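# Lift the ball off its ring and hold it

## Task

Raise the ball to at least four finger-widths (about 7-8 cm) above where it rested on its ring. Keep it there in a firm, steady grip. The goal counts only if no hand motor shows "moving" in hand_state when it is checked; any other state word is taken as stopped.

## Robot and tools

Robot: one six-joint arm (UR-type: shoulder pan, shoulder lift, elbow, wrist 1-3) carrying a sixteen-motor right hand (index, middle, ring, thumb). Its base sits at (0, 0, +0.010) m in the scene frame, very slightly tilted. Scene frame: origin on the table top under the base, +z up, +y to the left when facing +x.

Hand point: a frame fixed to the palm, near the index/middle knuckles. Its own axes are +z toward the straight fingertips, +x across the palm away from the thumb, and +y out of the palm face. The palm face is at y = -0.063 m. Straight fingertips reach about 0.157 m past the hand point along +z. A rigid mast behind the wrist on the palm side can strike objects.

Row format (24 numbers, each in [-1, 1]), used by both execute_actions and move:
- Positions 1-6: dx, dy, dz, rx, ry, rz. These are offsets, not poses. They count from the Hand target shown at the start of the call, along the scene-frame axes. 1.0 equals 0.6 m or 180 degrees. rx, ry, rz form one rotation vector, turning about the Hand target's position.
- Positions 7-22: the hand motor goals, in this fixed order: index_abd, index_mcp, index_pip, index_dip, middle_abd, middle_mcp, middle_pip, middle_dip, ring_abd, ring_mcp, ring_pip, ring_dip, thumb_cmc, thumb_axl, thumb_mcp, thumb_ipl. Each is an absolute goal angle, scaled linearly between the hinge's two stops. Moving toward -1 bends a finger's mcp/pip/dip toward the palm, swings abd away from the thumb, and swings thumb_cmc round in front of the palm. Straight values: abd 0.00, mcp +0.75, pip +0.58, dip +0.70, thumb_cmc +0.71, thumb_axl +0.68, thumb_mcp +0.23, thumb_ipl +0.17.
- Position 23: current_limit. -1 maps to 0 mA and +1 to 550 mA. It caps force and also hinge speed; well below 0 a finger may not lift itself.
- Position 24: speed. Set-points travel at (speed+1)/2 of 8.5 rad/s.
- Starting values: current_limit +0.4, speed -0.6. The last values sent remain in effect. To keep the hand unchanged, resend the exact 18 hand numbers you sent last; at the start, copy them from a first result.

execute_actions(actions, cameras): actions is a list of actions. Each action has up to 15 rows, one per 1/30 s step, and its last row repeats to fill 15. Every row counts from the pose at the start of that action, so sending the same offset again moves the hand further. An empty list returns state plus all camera images.

move(target, speed, blend, stop_force, zero, blocking, cameras): drives the hand point in a straight line. target is one row or a list of up to 15 rows, all offsets from the same Hand target. speed is in m/s (0.002-3.6, default 0.25). blend is a corner radius in m (default 0 = stop at each target). stop_force is in N (3-120) and ends the path when the wrist sensor feels that much push against the motion; leave it out when backing away from a contact. zero (default true) re-zeroes before the move. blocking=false returns after about 0.5 s but cannot be combined with stop_force. The result adds a move: line: done (at rest within 3 mm / 2 deg), off_target, moving, held or fault, plus any limits (paced = clipped, held = steps withheld). Neither done nor off_target tells you whether something is being touched. Route paths around the arm's base, not near it.

wait(seconds 0-10): the arm keeps its last command. stop(): brakes a running move. zoom_image(camera, region [x0,y0,x1,y1] in pixels, at most 504x504): an enlarged crop of the newest image. zero_wrist_force(): tares the wrist sensor. read_manual(section="licences"): licence texts only. finished_scene(scene): ends the current scene and cannot be undone; after ending scene 1, make no further calls in that reply.

Cameras: cam_head_left, cam_head_right, cam_high, cam_low, cam_wrist. Pass ["all"] for all or [] for none.

Reading results:
- The pose is end_effector_position (m) and end_effector_quat_wxyz in the scene frame, possibly off by a few cm.
- Hand target is the last commanded pose after clipping. The hand point often stops short of it; waiting does not close the gap, so resend the remaining distance.
- Orientation commands are clipped to within 32 degrees of the measured orientation each step.
- Hand lines, per motor in the order above: hand_goal, hand_measured, hand_current_ma, hand_state. hand_state is moving, goal, blocked (pressing, at rest off its goal) or overload (shut down).
- A finger squeezes only while its goal lies past the object's surface. Copying hand_measured back as goals loosens the grip.
- A motor held at 495 mA or more for 5 s cuts out for 10 s.
- Wrist force/torque are given in the end-effector axes.
- MOTOR HOT appears at 70 °C; at 85 °C the brakes lock.

Avoid:
- Fast contacts, and targets set beyond a firm contact. The arm is stiff, so this can trigger a torque or force fault: about 150 N on the arm, or joint limits (wrist 24.9 N m), which halts the arm for 10 s.
- Dropping the ball, or releasing it while it moves.
- Knocking anything off the table.
- Hitting the camera stand or the table hard.

Objects may occasionally be nudged by outside pushes. Finish with all motors settled (not moving) while the ball stays raised.

Each tool is called after "Emit:" in YAML: its name, and indented under it one key for each argument.

## Session

Emit:
execute_actions:
  actions: []

Scene clock: 0.00 s.
end_effector_position=(+0.3769, +0.1025, +0.3743) hand_goal=(+0.000, +0.754, +0.576, +0.696, +0.000, +0.754, +0.576, +0.696, +0.000, +0.754, +0.576, +0.696, +0.714, +0.678, +0.226, +0.168) hand_measured=(+0.000, +0.754, +0.576, +0.696, +0.000, +0.754, +0.576, +0.696, +0.000, +0.754, +0.576, +0.696, +0.714, +0.678, +0.226, +0.168) hand_current_ma=(+0, +0, +0, +0, +0, +0, +0, +0, +0, +0, +0, +0, +0, +0, +0, +0) hand_state=(goal, goal, goal, goal, goal, goal, goal, goal, goal, goal, goal, goal, goal, goal, goal, goal) hand_current_limit=0.40 hand_speed=-0.60 end_effector_quat_wxyz=(+0.035, -0.671, +0.741, +0.002)
Joint positions: [-0.124 -1.722 1.694 -1.593 -1.524 3.089]
Joint velocities: within noise
Joint torques (N m): no reading
Motor temperatures (°C): [28 27 25 36 33 31]
Wrist force (N): no reading
Wrist torque (N m): no reading
Wrist force, peak (N): no reading
Hand target: +0.3769, +0.1025, +0.3743; +0.035, -0.671, +0.741, +0.002

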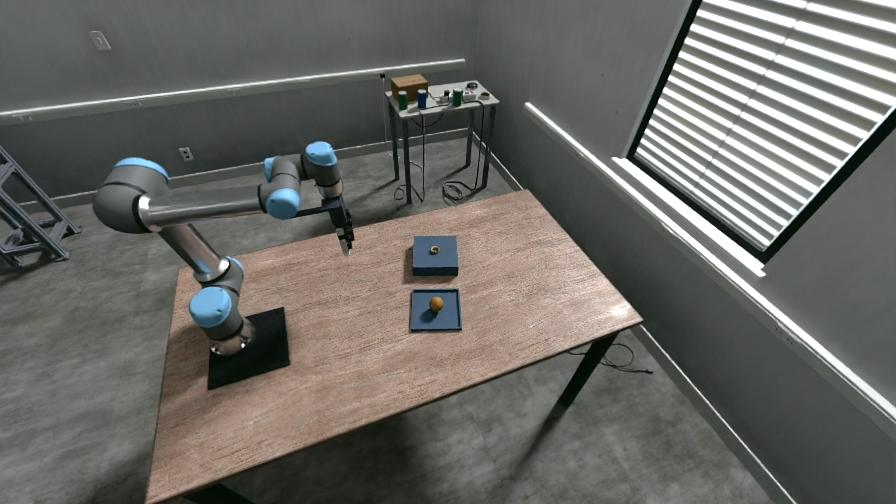

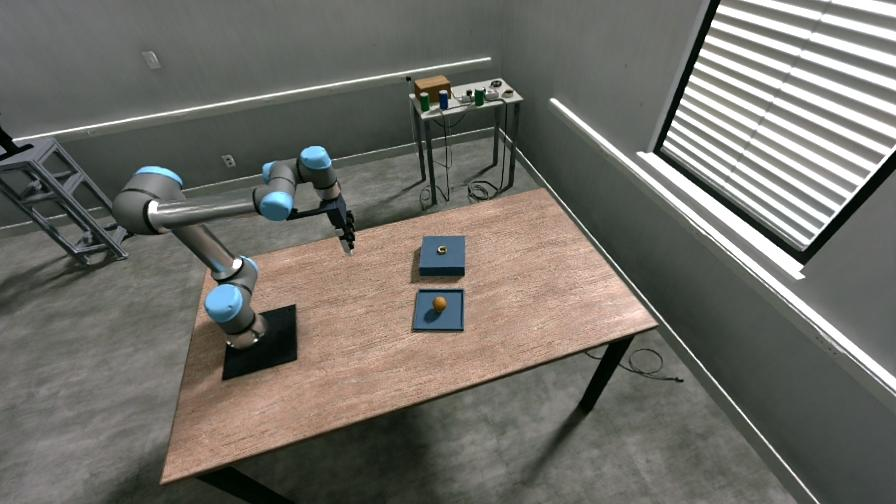

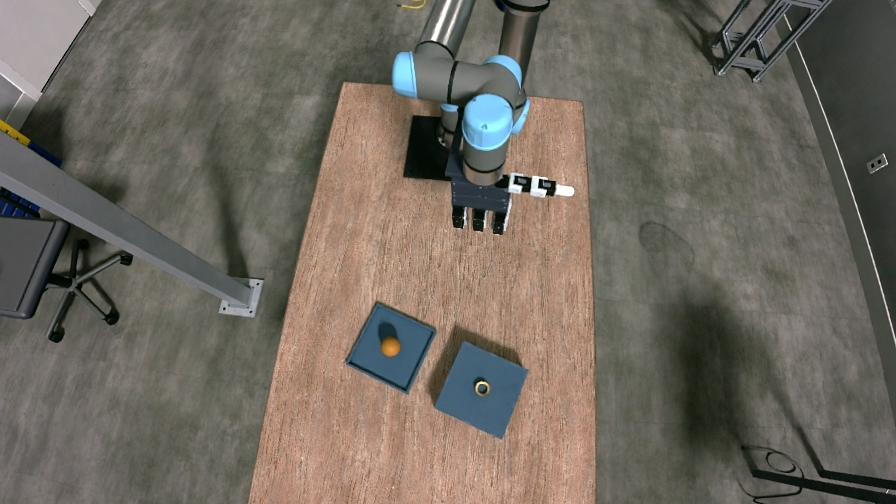

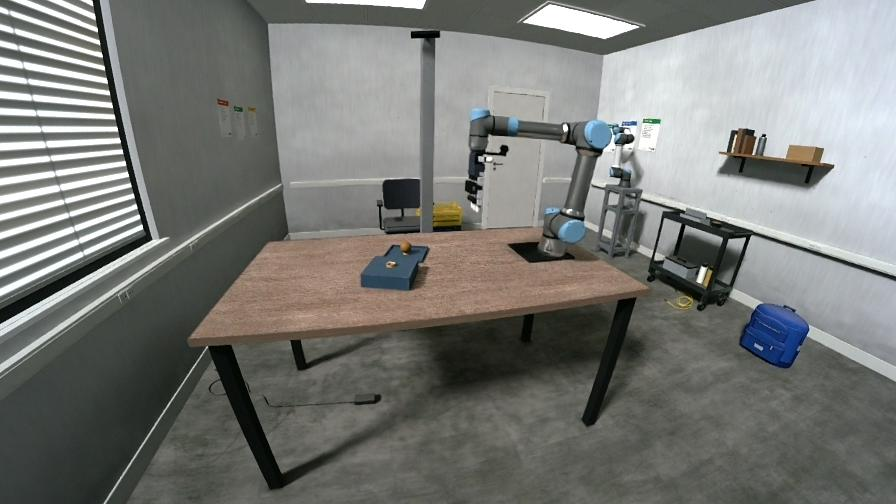

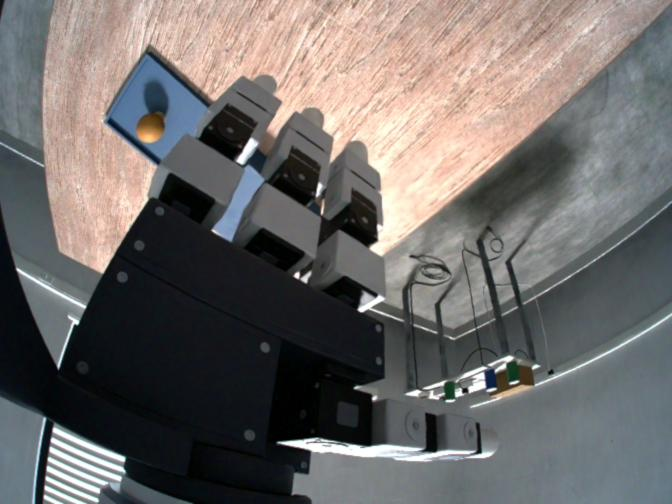

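Emit:
zoom_image:
  camera: "cam_head_left"
  region: [380, 210, 500, 350]

Emit:
zoom_image:
  camera: "cam_high"
  region: [330, 290, 540, 450]

Emit:
zoom_image:
  camera: "cam_low"
  region: [340, 220, 460, 310]

Emit:
zoom_image:
  camera: "cam_wrist"
  region: [90, 30, 290, 230]

Scaled by 3.600.

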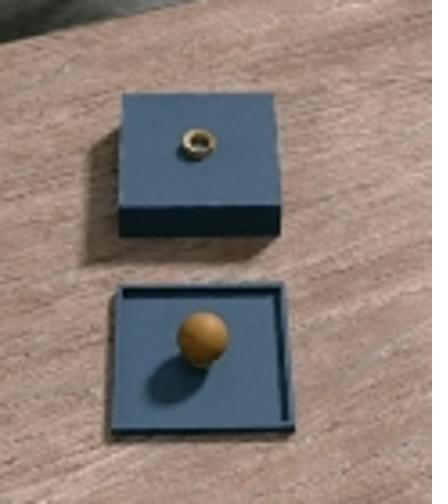

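Scaled by 2.400.

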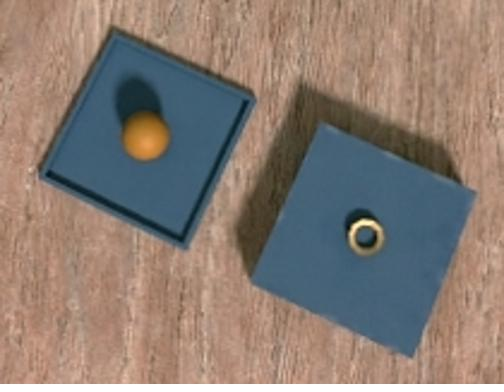

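Scaled by 4.200.

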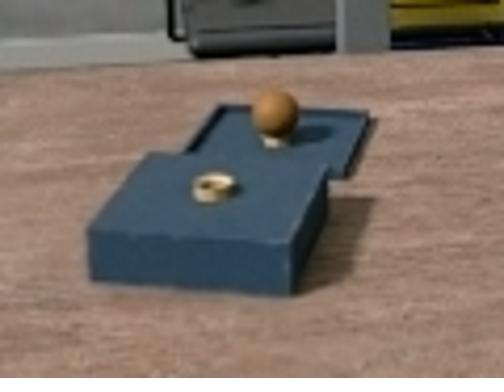

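Scaled by 2.520 from the camera's 672x504 image, which has a finer 960x720 frame.

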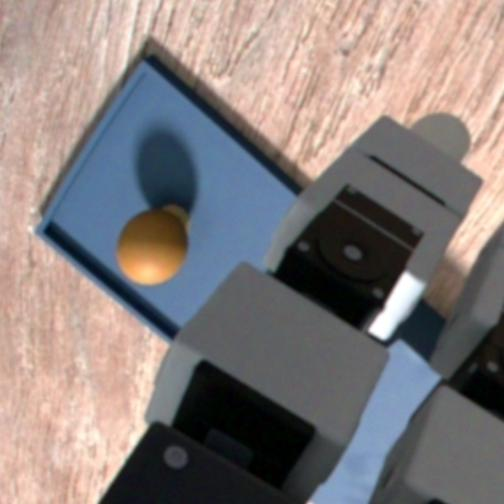

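Emit:
move:
  target: [0.612, -0.407, -0.30, -0.0823, -0.3667, -0.0562, 0, 0.547, -0.299, 0.594, 0, 0.547, -0.299, 0.594, 0, 0.96, -0.737, -0.174, -0.666, 0.678, 0.395, -0.125, 0.4, -0.6]
  speed: 0.3
  cameras: ["all"]

Scene clock: 470.33 s.
end_effector_position=(+0.7440, -0.1417, +0.1943) hand_goal=(+0.000, +0.548, -0.298, +0.594, +0.000, +0.548, -0.298, +0.594, +0.000, +0.960, -0.736, -0.174, -0.666, +0.678, +0.396, -0.124) hand_measured=(+0.000, +0.536, -0.288, +0.604, +0.000, +0.532, -0.288, +0.602, +0.000, +0.926, -0.726, -0.160, -0.656, +0.678, +0.374, -0.120) hand_current_ma=(+0, -2, +2, +1, +0, -3, +2, +1, +0, -10, +2, +2, +2, +0, -8, +1) hand_state=(goal, goal, goal, goal, goal, goal, goal, goal, goal, blocked, goal, goal, goal, goal, blocked, goal) hand_current_limit=0.40 hand_speed=-0.60 end_effector_quat_wxyz=(+0.349, -0.499, +0.650, -0.455)
Joint positions: [-0.407 -1.004 1.749 -3.544 -1.409 3.075]
Joint torques (N m): [14.15 -31.33 -14.09 -3.96 -2.82 -1.94]
Wrist force (N): [0.2 -0.8 0.7]
Wrist torque (N m): [-0.16 -0.16 -0.16]
Wrist force, peak (N): [1.0 -0.1 2.1]
Hand target: +0.7441, -0.1417, +0.1943; +0.349, -0.499, +0.650, -0.455
Off the commanded pose: 0.000 m, 0 deg.
move: done
camera_calibration:
cam_wrist: T_world_to_cam=[[0.0635356, 0.785615, -0.615445, 0.227195], [-0.361254, 0.592975, 0.719636, 0.166908], [0.9303, 0.17661, 0.321482, -0.605195], [0, 0, 0, 1]] pos_world=[0.608874, -0.170576, 0.214272]

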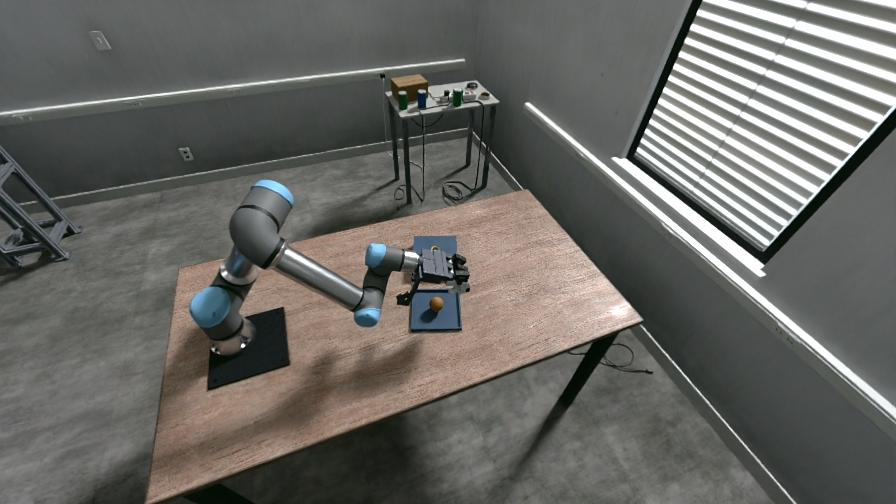

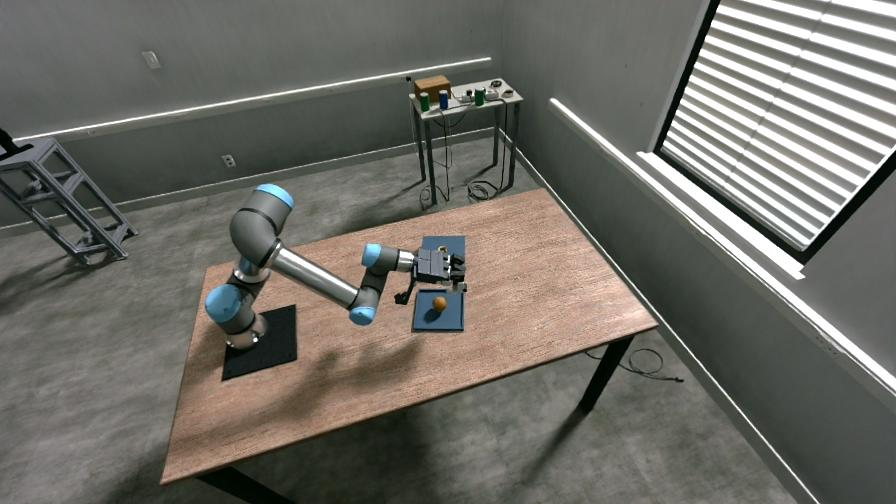

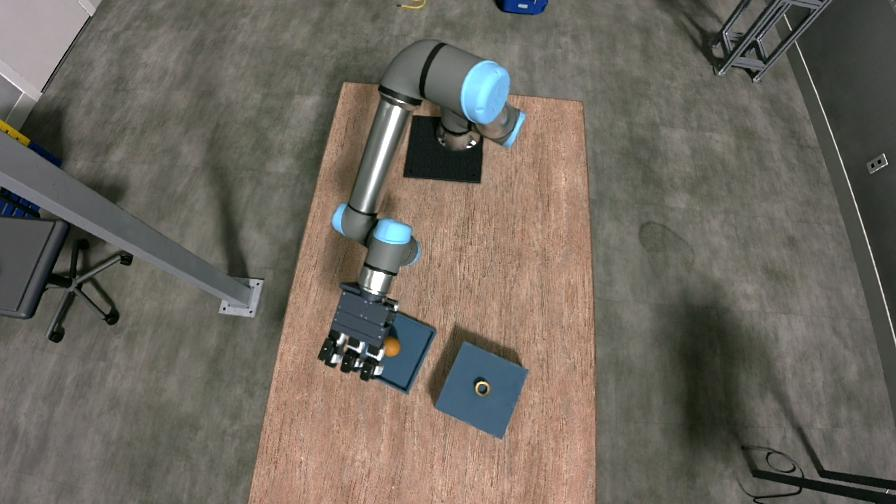

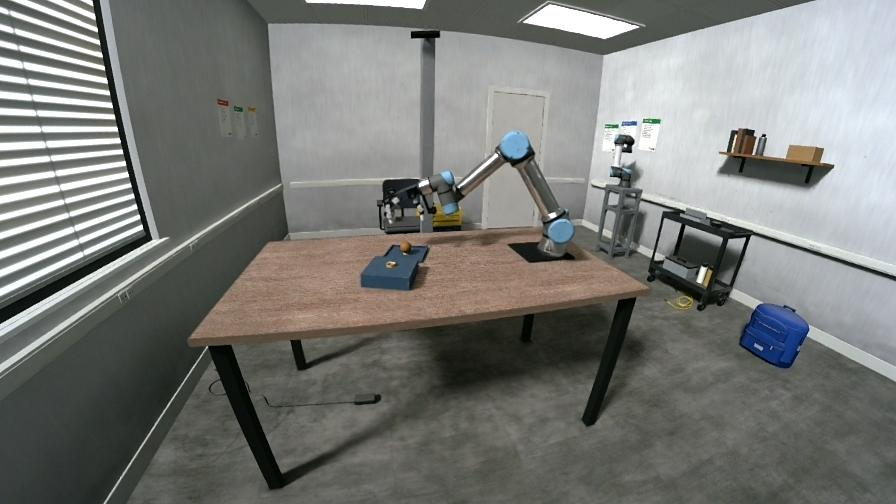

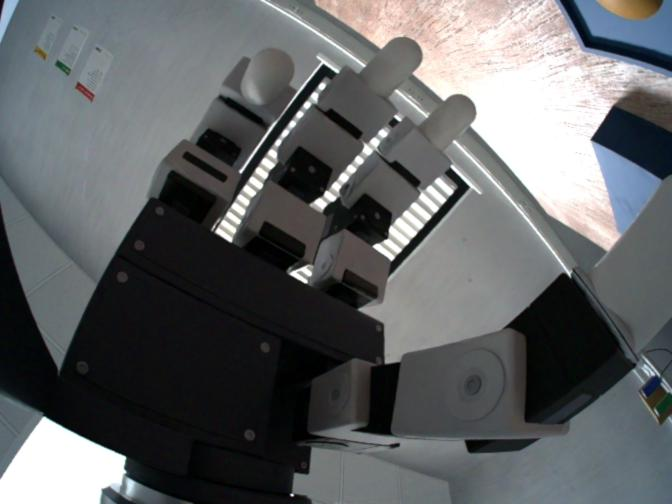

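Emit:
zoom_image:
  camera: "cam_high"
  region: [310, 270, 450, 400]

Emit:
zoom_image:
  camera: "cam_head_left"
  region: [350, 220, 510, 350]

Emit:
zoom_image:
  camera: "cam_head_right"
  region: [350, 220, 510, 350]

Emit:
zoom_image:
  camera: "cam_low"
  region: [350, 160, 480, 300]

Emit:
zoom_image:
  camera: "cam_wrist"
  region: [472, 0, 672, 200]

Scaled by 3.600.

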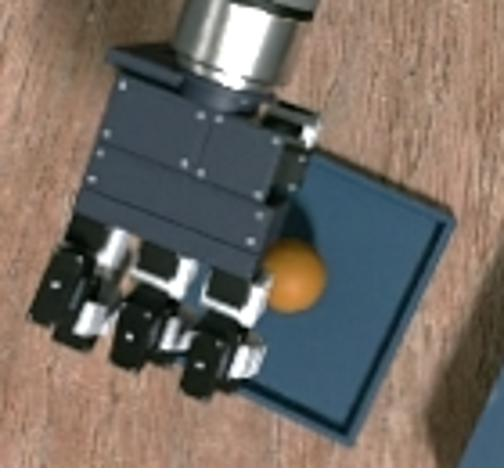

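Scaled by 3.150.

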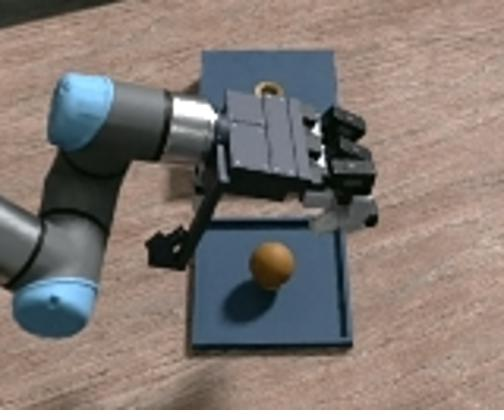

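Scaled by 3.150.

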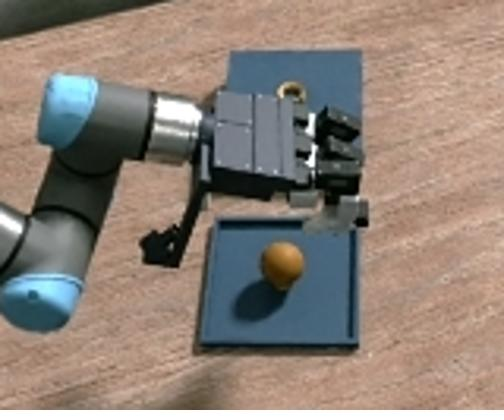

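Scaled by 3.600.

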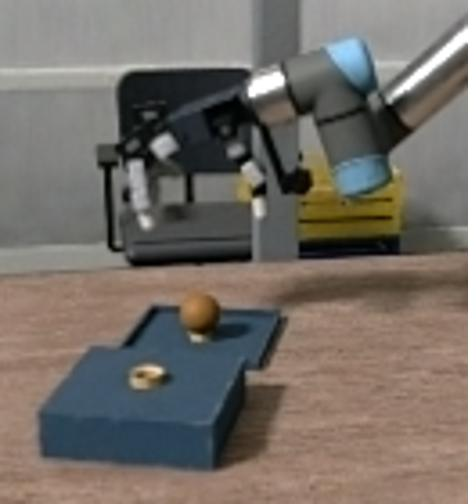

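Scaled by 2.520 from the camera's 672x504 image, which has a finer 960x720 frame.

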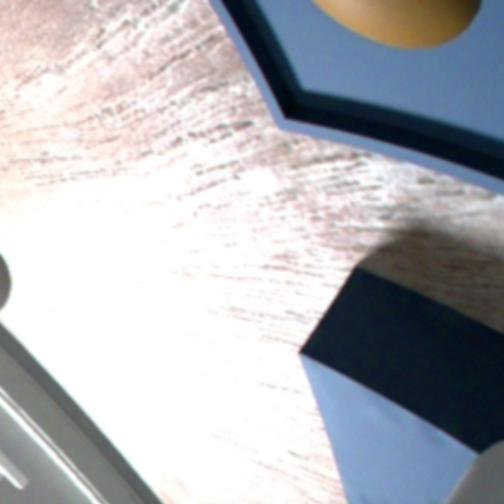

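Emit:
move:
  target: [0.0033, 0.0203, -0.157, 0, 0, 0, 0, 0.547, -0.299, 0.594, 0, 0.547, -0.299, 0.594, 0, 0.96, -0.737, -0.174, -0.666, 0.678, 0.395, -0.125, 0.4, -0.6]
  speed: 0.15
  cameras: ["all"]

Scene clock: 575.87 s.
end_effector_position=(+0.7461, -0.1293, +0.1000) hand_goal=(+0.000, +0.548, -0.298, +0.594, +0.000, +0.548, -0.298, +0.594, +0.000, +0.960, -0.736, -0.174, -0.666, +0.678, +0.396, -0.124) hand_measured=(+0.000, +0.532, -0.288, +0.604, +0.000, +0.530, -0.288, +0.602, +0.000, +0.926, -0.726, -0.160, -0.656, +0.678, +0.374, -0.120) hand_current_ma=(+0, -3, +2, +1, +0, -4, +1, +1, +0, -10, +2, +2, +2, +0, -7, +1) hand_state=(goal, goal, goal, goal, goal, goal, goal, goal, goal, blocked, goal, goal, goal, goal, blocked, goal) hand_current_limit=0.40 hand_speed=-0.60 end_effector_quat_wxyz=(+0.349, -0.499, +0.650, -0.455)
Joint positions: [-0.386 -0.834 1.773 -3.739 -1.429 3.081]
Joint torques (N m): [-9.91 -48.21 -19.65 -2.01 2.15 0.81]
Wrist force (N): [0.1 -0.9 0.7]
Wrist torque (N m): [-0.17 -0.18 -0.19]
Wrist force, peak (N): [0.6 -2.5 0.1]
Hand target: +0.7460, -0.1295, +0.1001; +0.349, -0.499, +0.650, -0.455
Off the commanded pose: 0.000 m, 0 deg.
move: done
camera_calibration:
cam_wrist: T_world_to_cam=[[0.0634628, 0.785601, -0.615471, 0.159469], [-0.361309, 0.592964, 0.719617, 0.228197], [0.930284, 0.176706, 0.321476, -0.579011], [0, 0, 0, 1]] pos_world=[0.610974, -0.158276, 0.120072]

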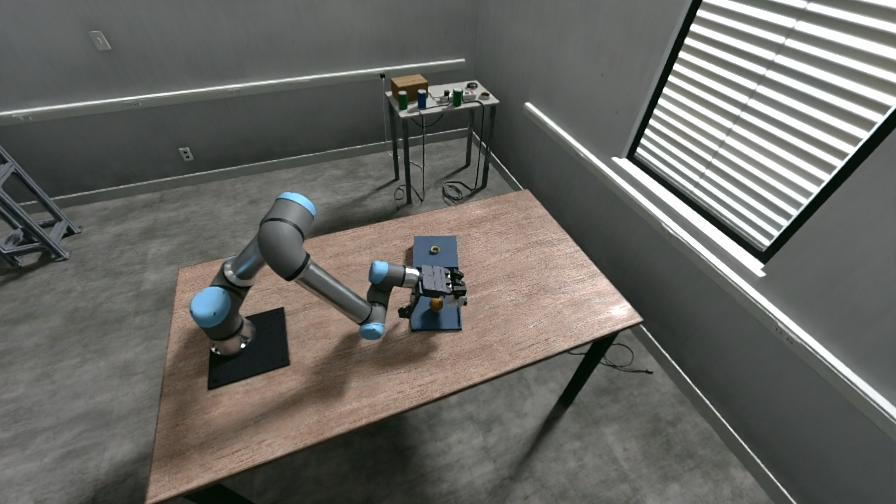

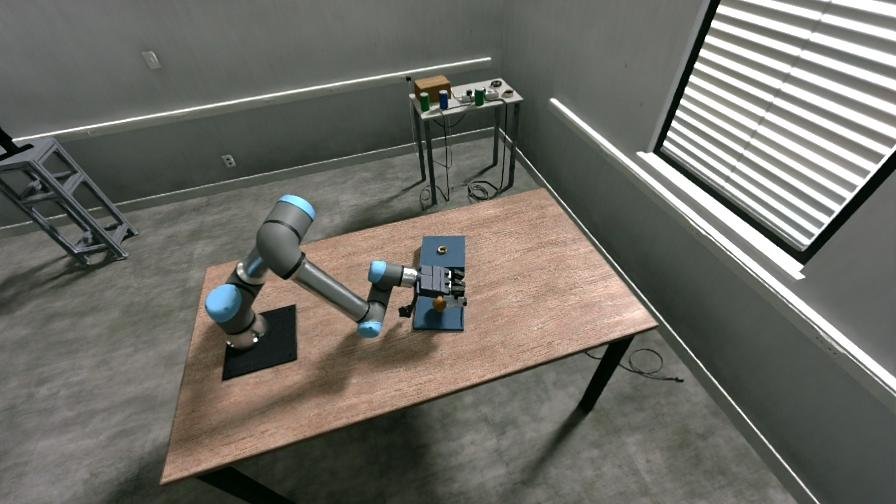

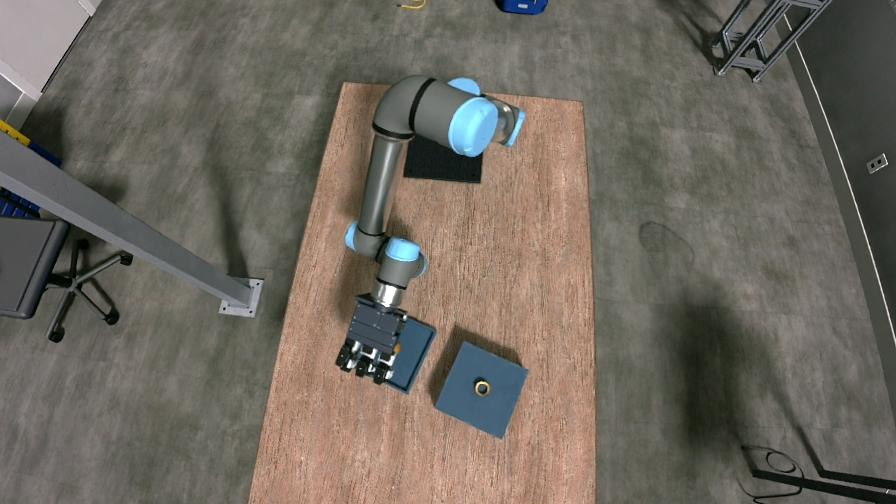

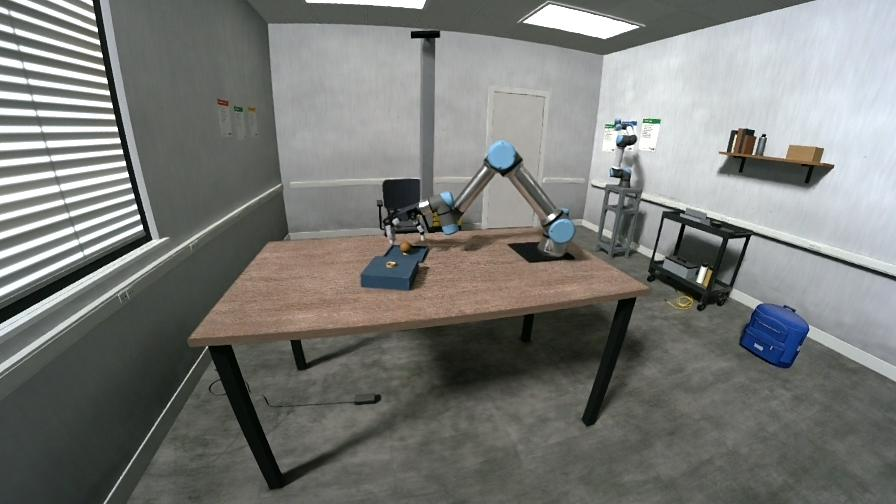

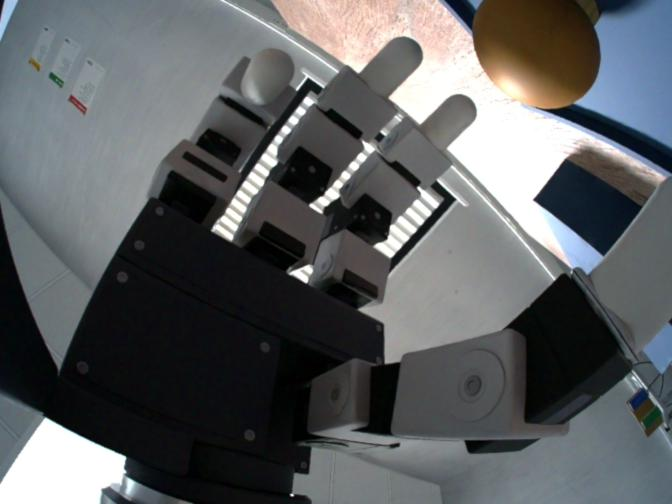

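Emit:
zoom_image:
  camera: "cam_wrist"
  region: [450, 0, 672, 166]

Emit:
zoom_image:
  camera: "cam_low"
  region: [350, 190, 460, 300]

Emit:
zoom_image:
  camera: "cam_head_left"
  region: [370, 240, 490, 350]

Emit:
zoom_image:
  camera: "cam_high"
  region: [320, 280, 450, 400]

Scaled by 2.270 from the camera's 672x504 image, which has a finer 960x720 frame.

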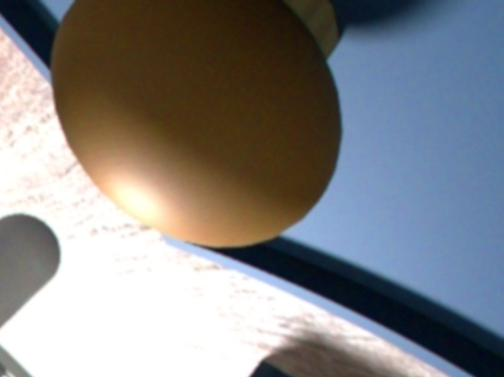

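Scaled by 4.582.

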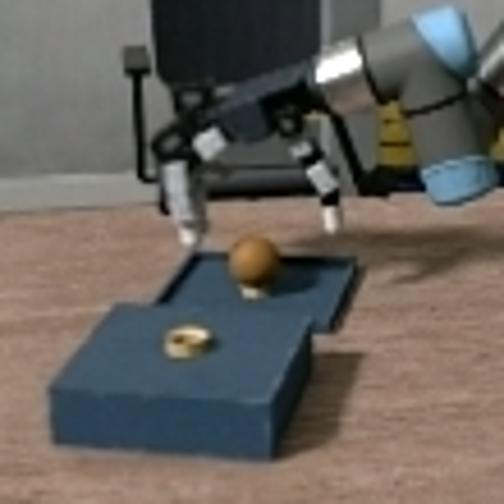

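Scaled by 4.200.

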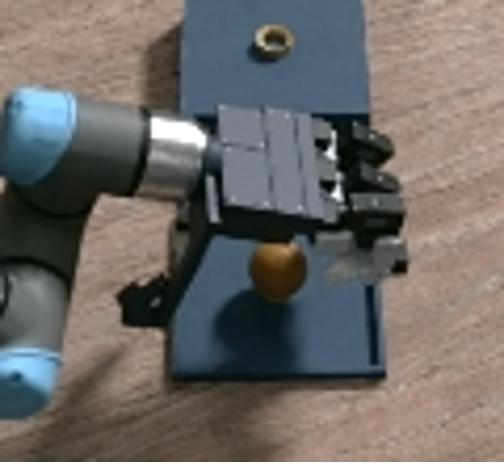

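Scaled by 3.877.

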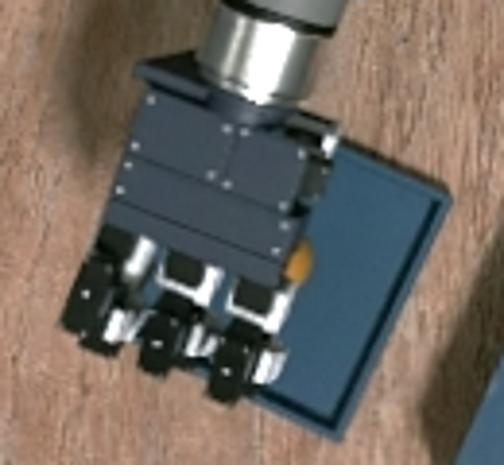

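Emit:
move:
  target: [0.01, -0.0067, -0.0733, 0, 0, 0, 0, 0.547, -0.299, 0.594, 0, 0.547, -0.299, 0.594, 0, 0.96, -0.737, -0.174, -0.666, 0.678, 0.395, -0.125, 0.4, -0.6]
  speed: 0.06
  stop_force: 6
  cameras: ["all"]

Emit:
zoom_image:
  camera: "cam_wrist"
  region: [400, 0, 672, 204]

Emit:
zoom_image:
  camera: "cam_low"
  region: [350, 190, 460, 300]

Emit:
zoom_image:
  camera: "cam_head_left"
  region: [370, 240, 490, 350]

Scene clock: 660.97 s.
end_effector_position=(+0.7520, -0.1335, +0.0561) hand_goal=(+0.000, +0.548, -0.298, +0.594, +0.000, +0.548, -0.298, +0.594, +0.000, +0.960, -0.736, -0.174, -0.666, +0.678, +0.396, -0.124) hand_measured=(+0.000, +0.532, -0.288, +0.604, +0.000, +0.530, -0.288, +0.602, +0.000, +0.926, -0.726, -0.160, -0.656, +0.678, +0.374, -0.120) hand_current_ma=(+0, -3, +2, +1, +0, -4, +1, +1, +0, -10, +2, +2, +2, +0, -7, +1) hand_state=(goal, goal, goal, goal, goal, goal, goal, goal, goal, blocked, goal, goal, goal, goal, blocked, goal) hand_current_limit=0.40 hand_speed=-0.60 end_effector_quat_wxyz=(+0.349, -0.499, +0.650, -0.455)
Joint positions: [-0.389 -0.737 1.743 -3.806 -1.426 3.08]
Joint torques (N m): [-1.03 -57.27 -4.44 -0.81 1.18 -0.81]
Wrist force (N): [0.5 -0.6 0.9]
Wrist torque (N m): [-0.16 -0.21 -0.02]
Wrist force, peak (N): [0.3 -1.2 0.6]
Hand target: +0.7520, -0.1335, +0.0561; +0.349, -0.499, +0.650, -0.455
Off the commanded pose: 0.000 m, 0 deg.
move: done
camera_calibration:
cam_wrist: T_world_to_cam=[[0.0635409, 0.785579, -0.61549, 0.135178], [-0.361373, 0.592995, 0.71956, 0.264507], [0.930254, 0.1767, 0.321566, -0.569713], [0, 0, 0, 1]] pos_world=[0.616974, -0.162376, 0.0760723]

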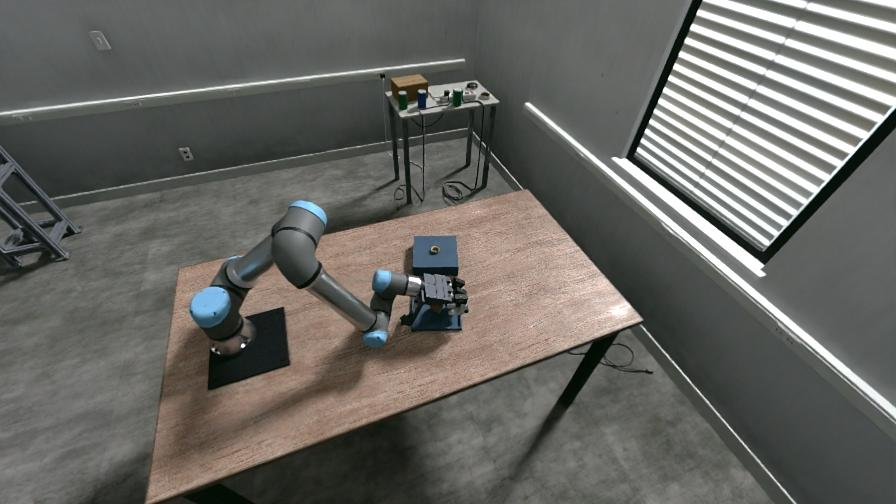

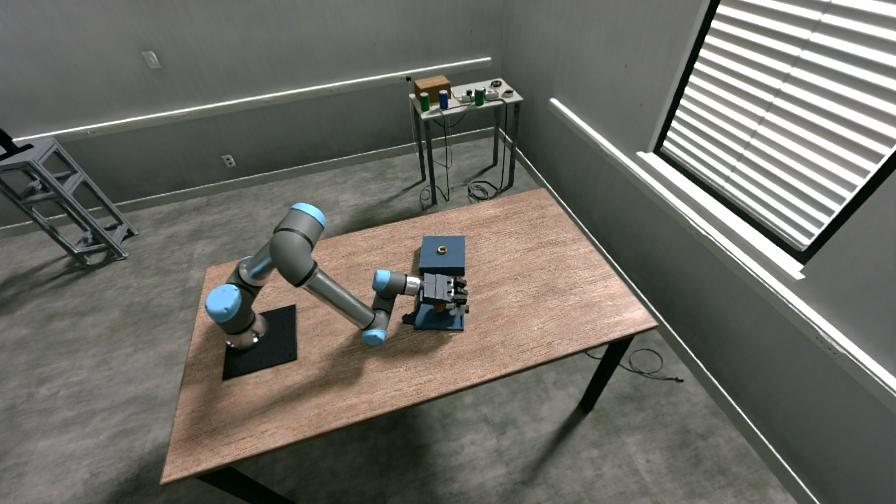

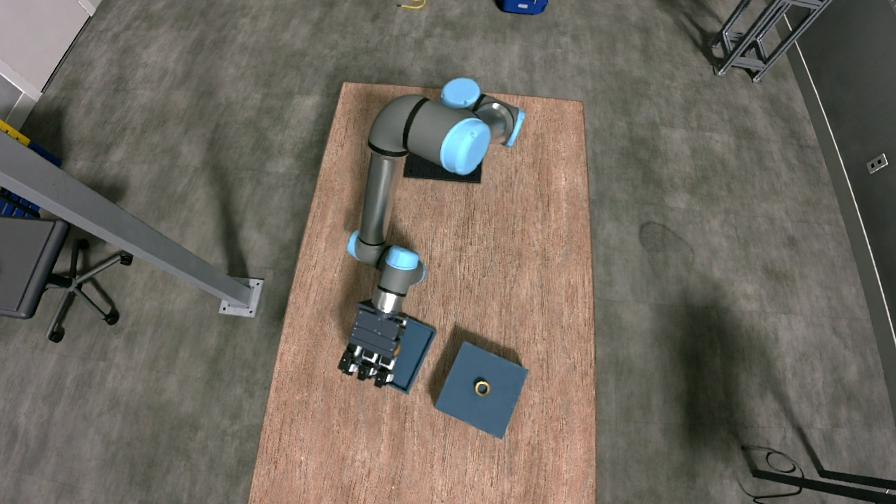

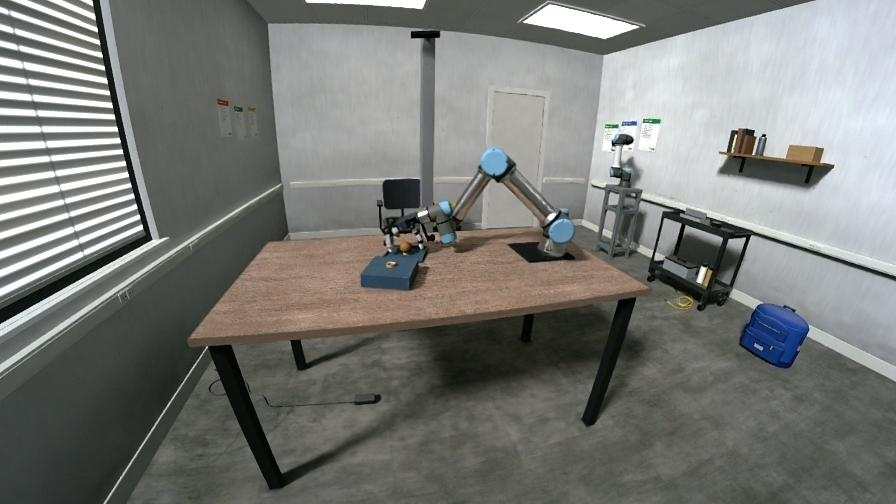

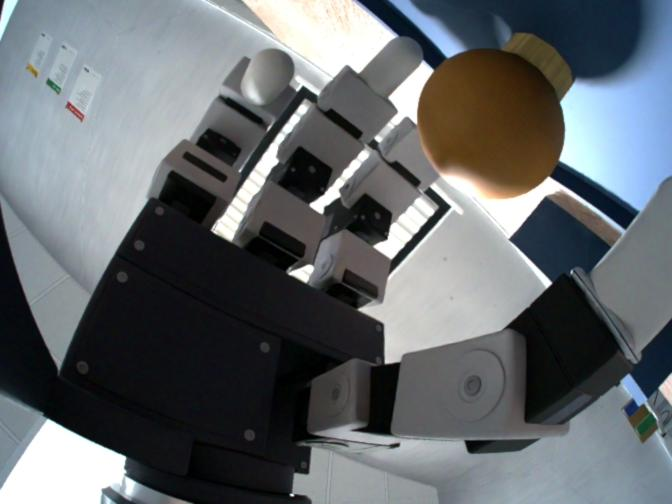

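Scaled by 1.853 from the camera's 672x504 image, which has a finer 960x720 frame.

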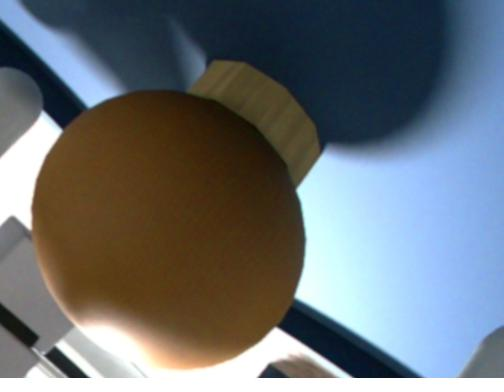

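Scaled by 4.582.

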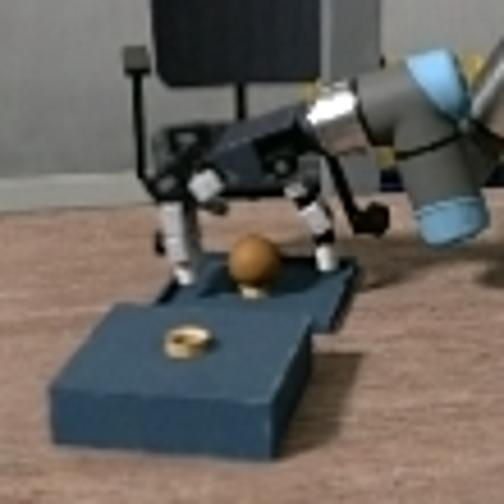

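Scaled by 4.200.

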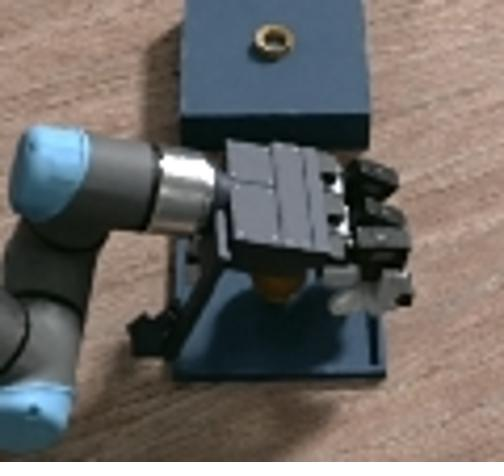

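Emit:
move:
  target: [0, 0, 0, 0, 0, 0, 0, 0.427, -0.350, 0.594, 0, 0.427, -0.350, 0.594, 0, 0.96, -0.737, -0.174, -0.666, 0.678, 0.170, -0.125, 0.4, -0.8]
  speed: 0.06
  cameras: ["cam_wrist", "cam_low", "cam_head_left"]

Emit:
zoom_image:
  camera: "cam_low"
  region: [370, 210, 450, 280]

Emit:
zoom_image:
  camera: "cam_wrist"
  region: [400, 0, 672, 204]

Scene clock: 687.97 s.
end_effector_position=(+0.7520, -0.1335, +0.0561) hand_goal=(+0.000, +0.428, -0.350, +0.594, +0.000, +0.428, -0.350, +0.594, +0.000, +0.960, -0.736, -0.174, -0.666, +0.678, +0.170, -0.124) hand_measured=(+0.000, +0.418, -0.336, +0.604, +0.000, +0.416, -0.338, +0.602, +0.000, +0.926, -0.726, -0.160, -0.656, +0.678, +0.176, -0.120) hand_current_ma=(+0, -2, +2, +1, +0, -2, +2, +1, +0, -10, +2, +2, +2, +0, +1, +1) hand_state=(goal, goal, goal, goal, goal, goal, goal, goal, goal, blocked, goal, goal, goal, goal, goal, goal) hand_current_limit=0.40 hand_speed=-0.80 end_effector_quat_wxyz=(+0.349, -0.499, +0.650, -0.455)
Joint positions: [-0.389 -0.737 1.743 -3.806 -1.426 3.08]
Joint torques (N m): [11.99 -57.48 -4.35 -0.88 -2.72 1.61]
Wrist force (N): [0.2 -0.8 0.7]
Wrist torque (N m): [-0.15 -0.17 -0.05]
Wrist force, peak (N): [0.5 -0.8 1.1]
Hand target: +0.7520, -0.1335, +0.0561; +0.349, -0.499, +0.650, -0.455
Off the commanded pose: 0.000 m, 0 deg.
move: done
camera_calibration:
cam_wrist: T_world_to_cam=[[0.0635409, 0.785579, -0.61549, 0.135178], [-0.361373, 0.592995, 0.71956, 0.264507], [0.930254, 0.1767, 0.321566, -0.569713], [0, 0, 0, 1]] pos_world=[0.616974, -0.162376, 0.0760723]
Images, in order (width x height): cam_head_left 896x504, cam_low 896x504, cam_wrist 672x504.

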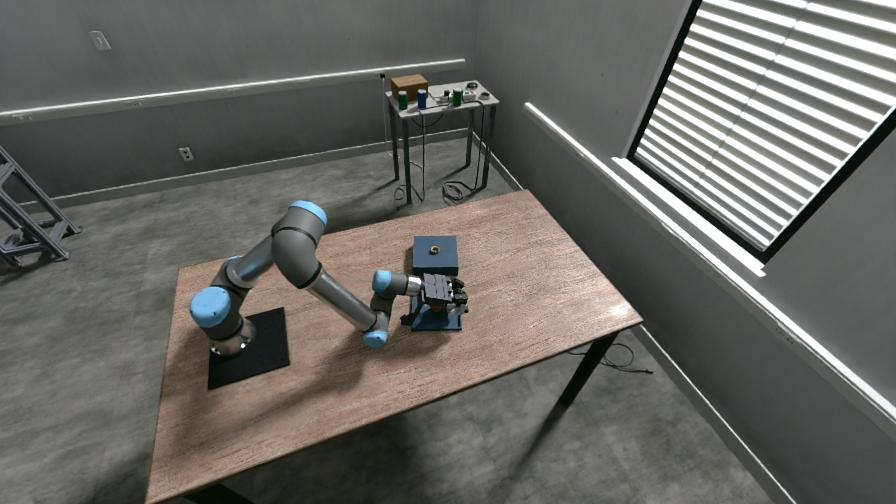

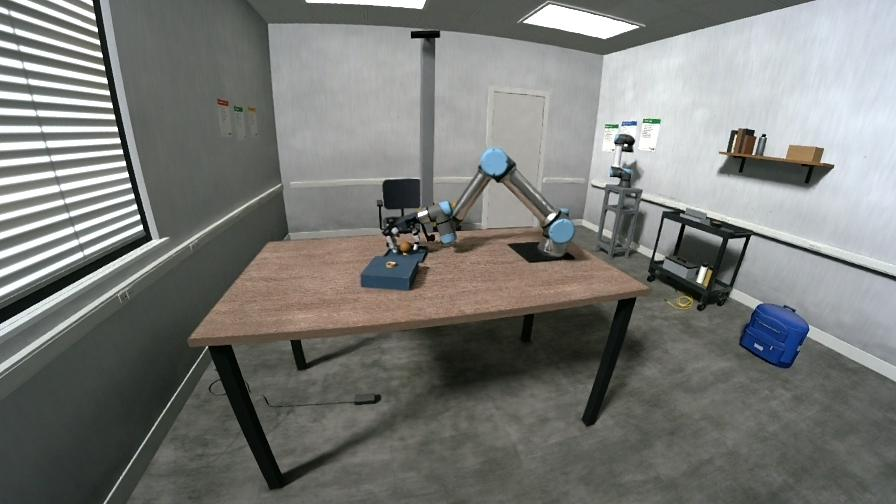

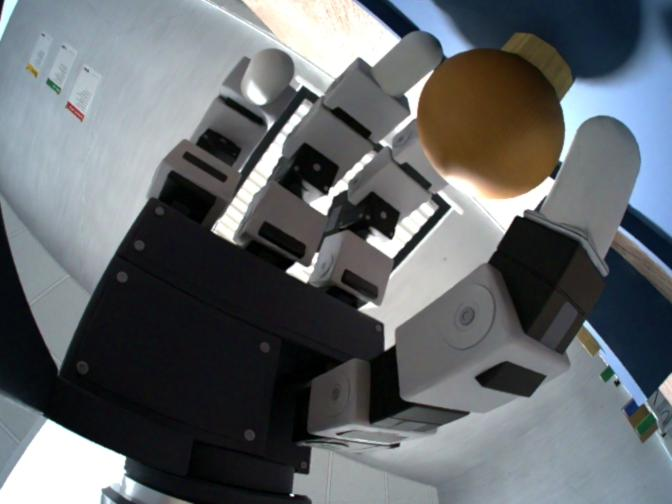

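Scaled by 6.300.

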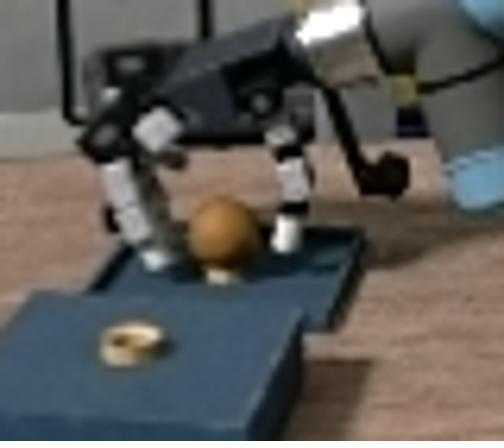

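Scaled by 1.853 from the camera's 672x504 image, which has a finer 960x720 frame.

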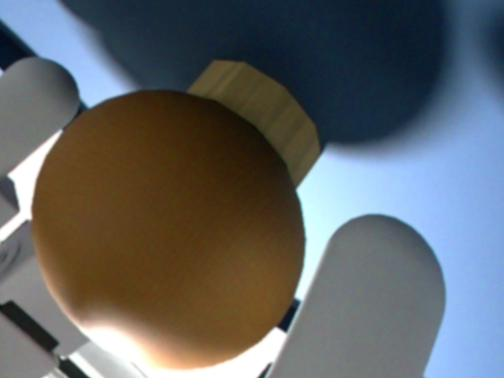

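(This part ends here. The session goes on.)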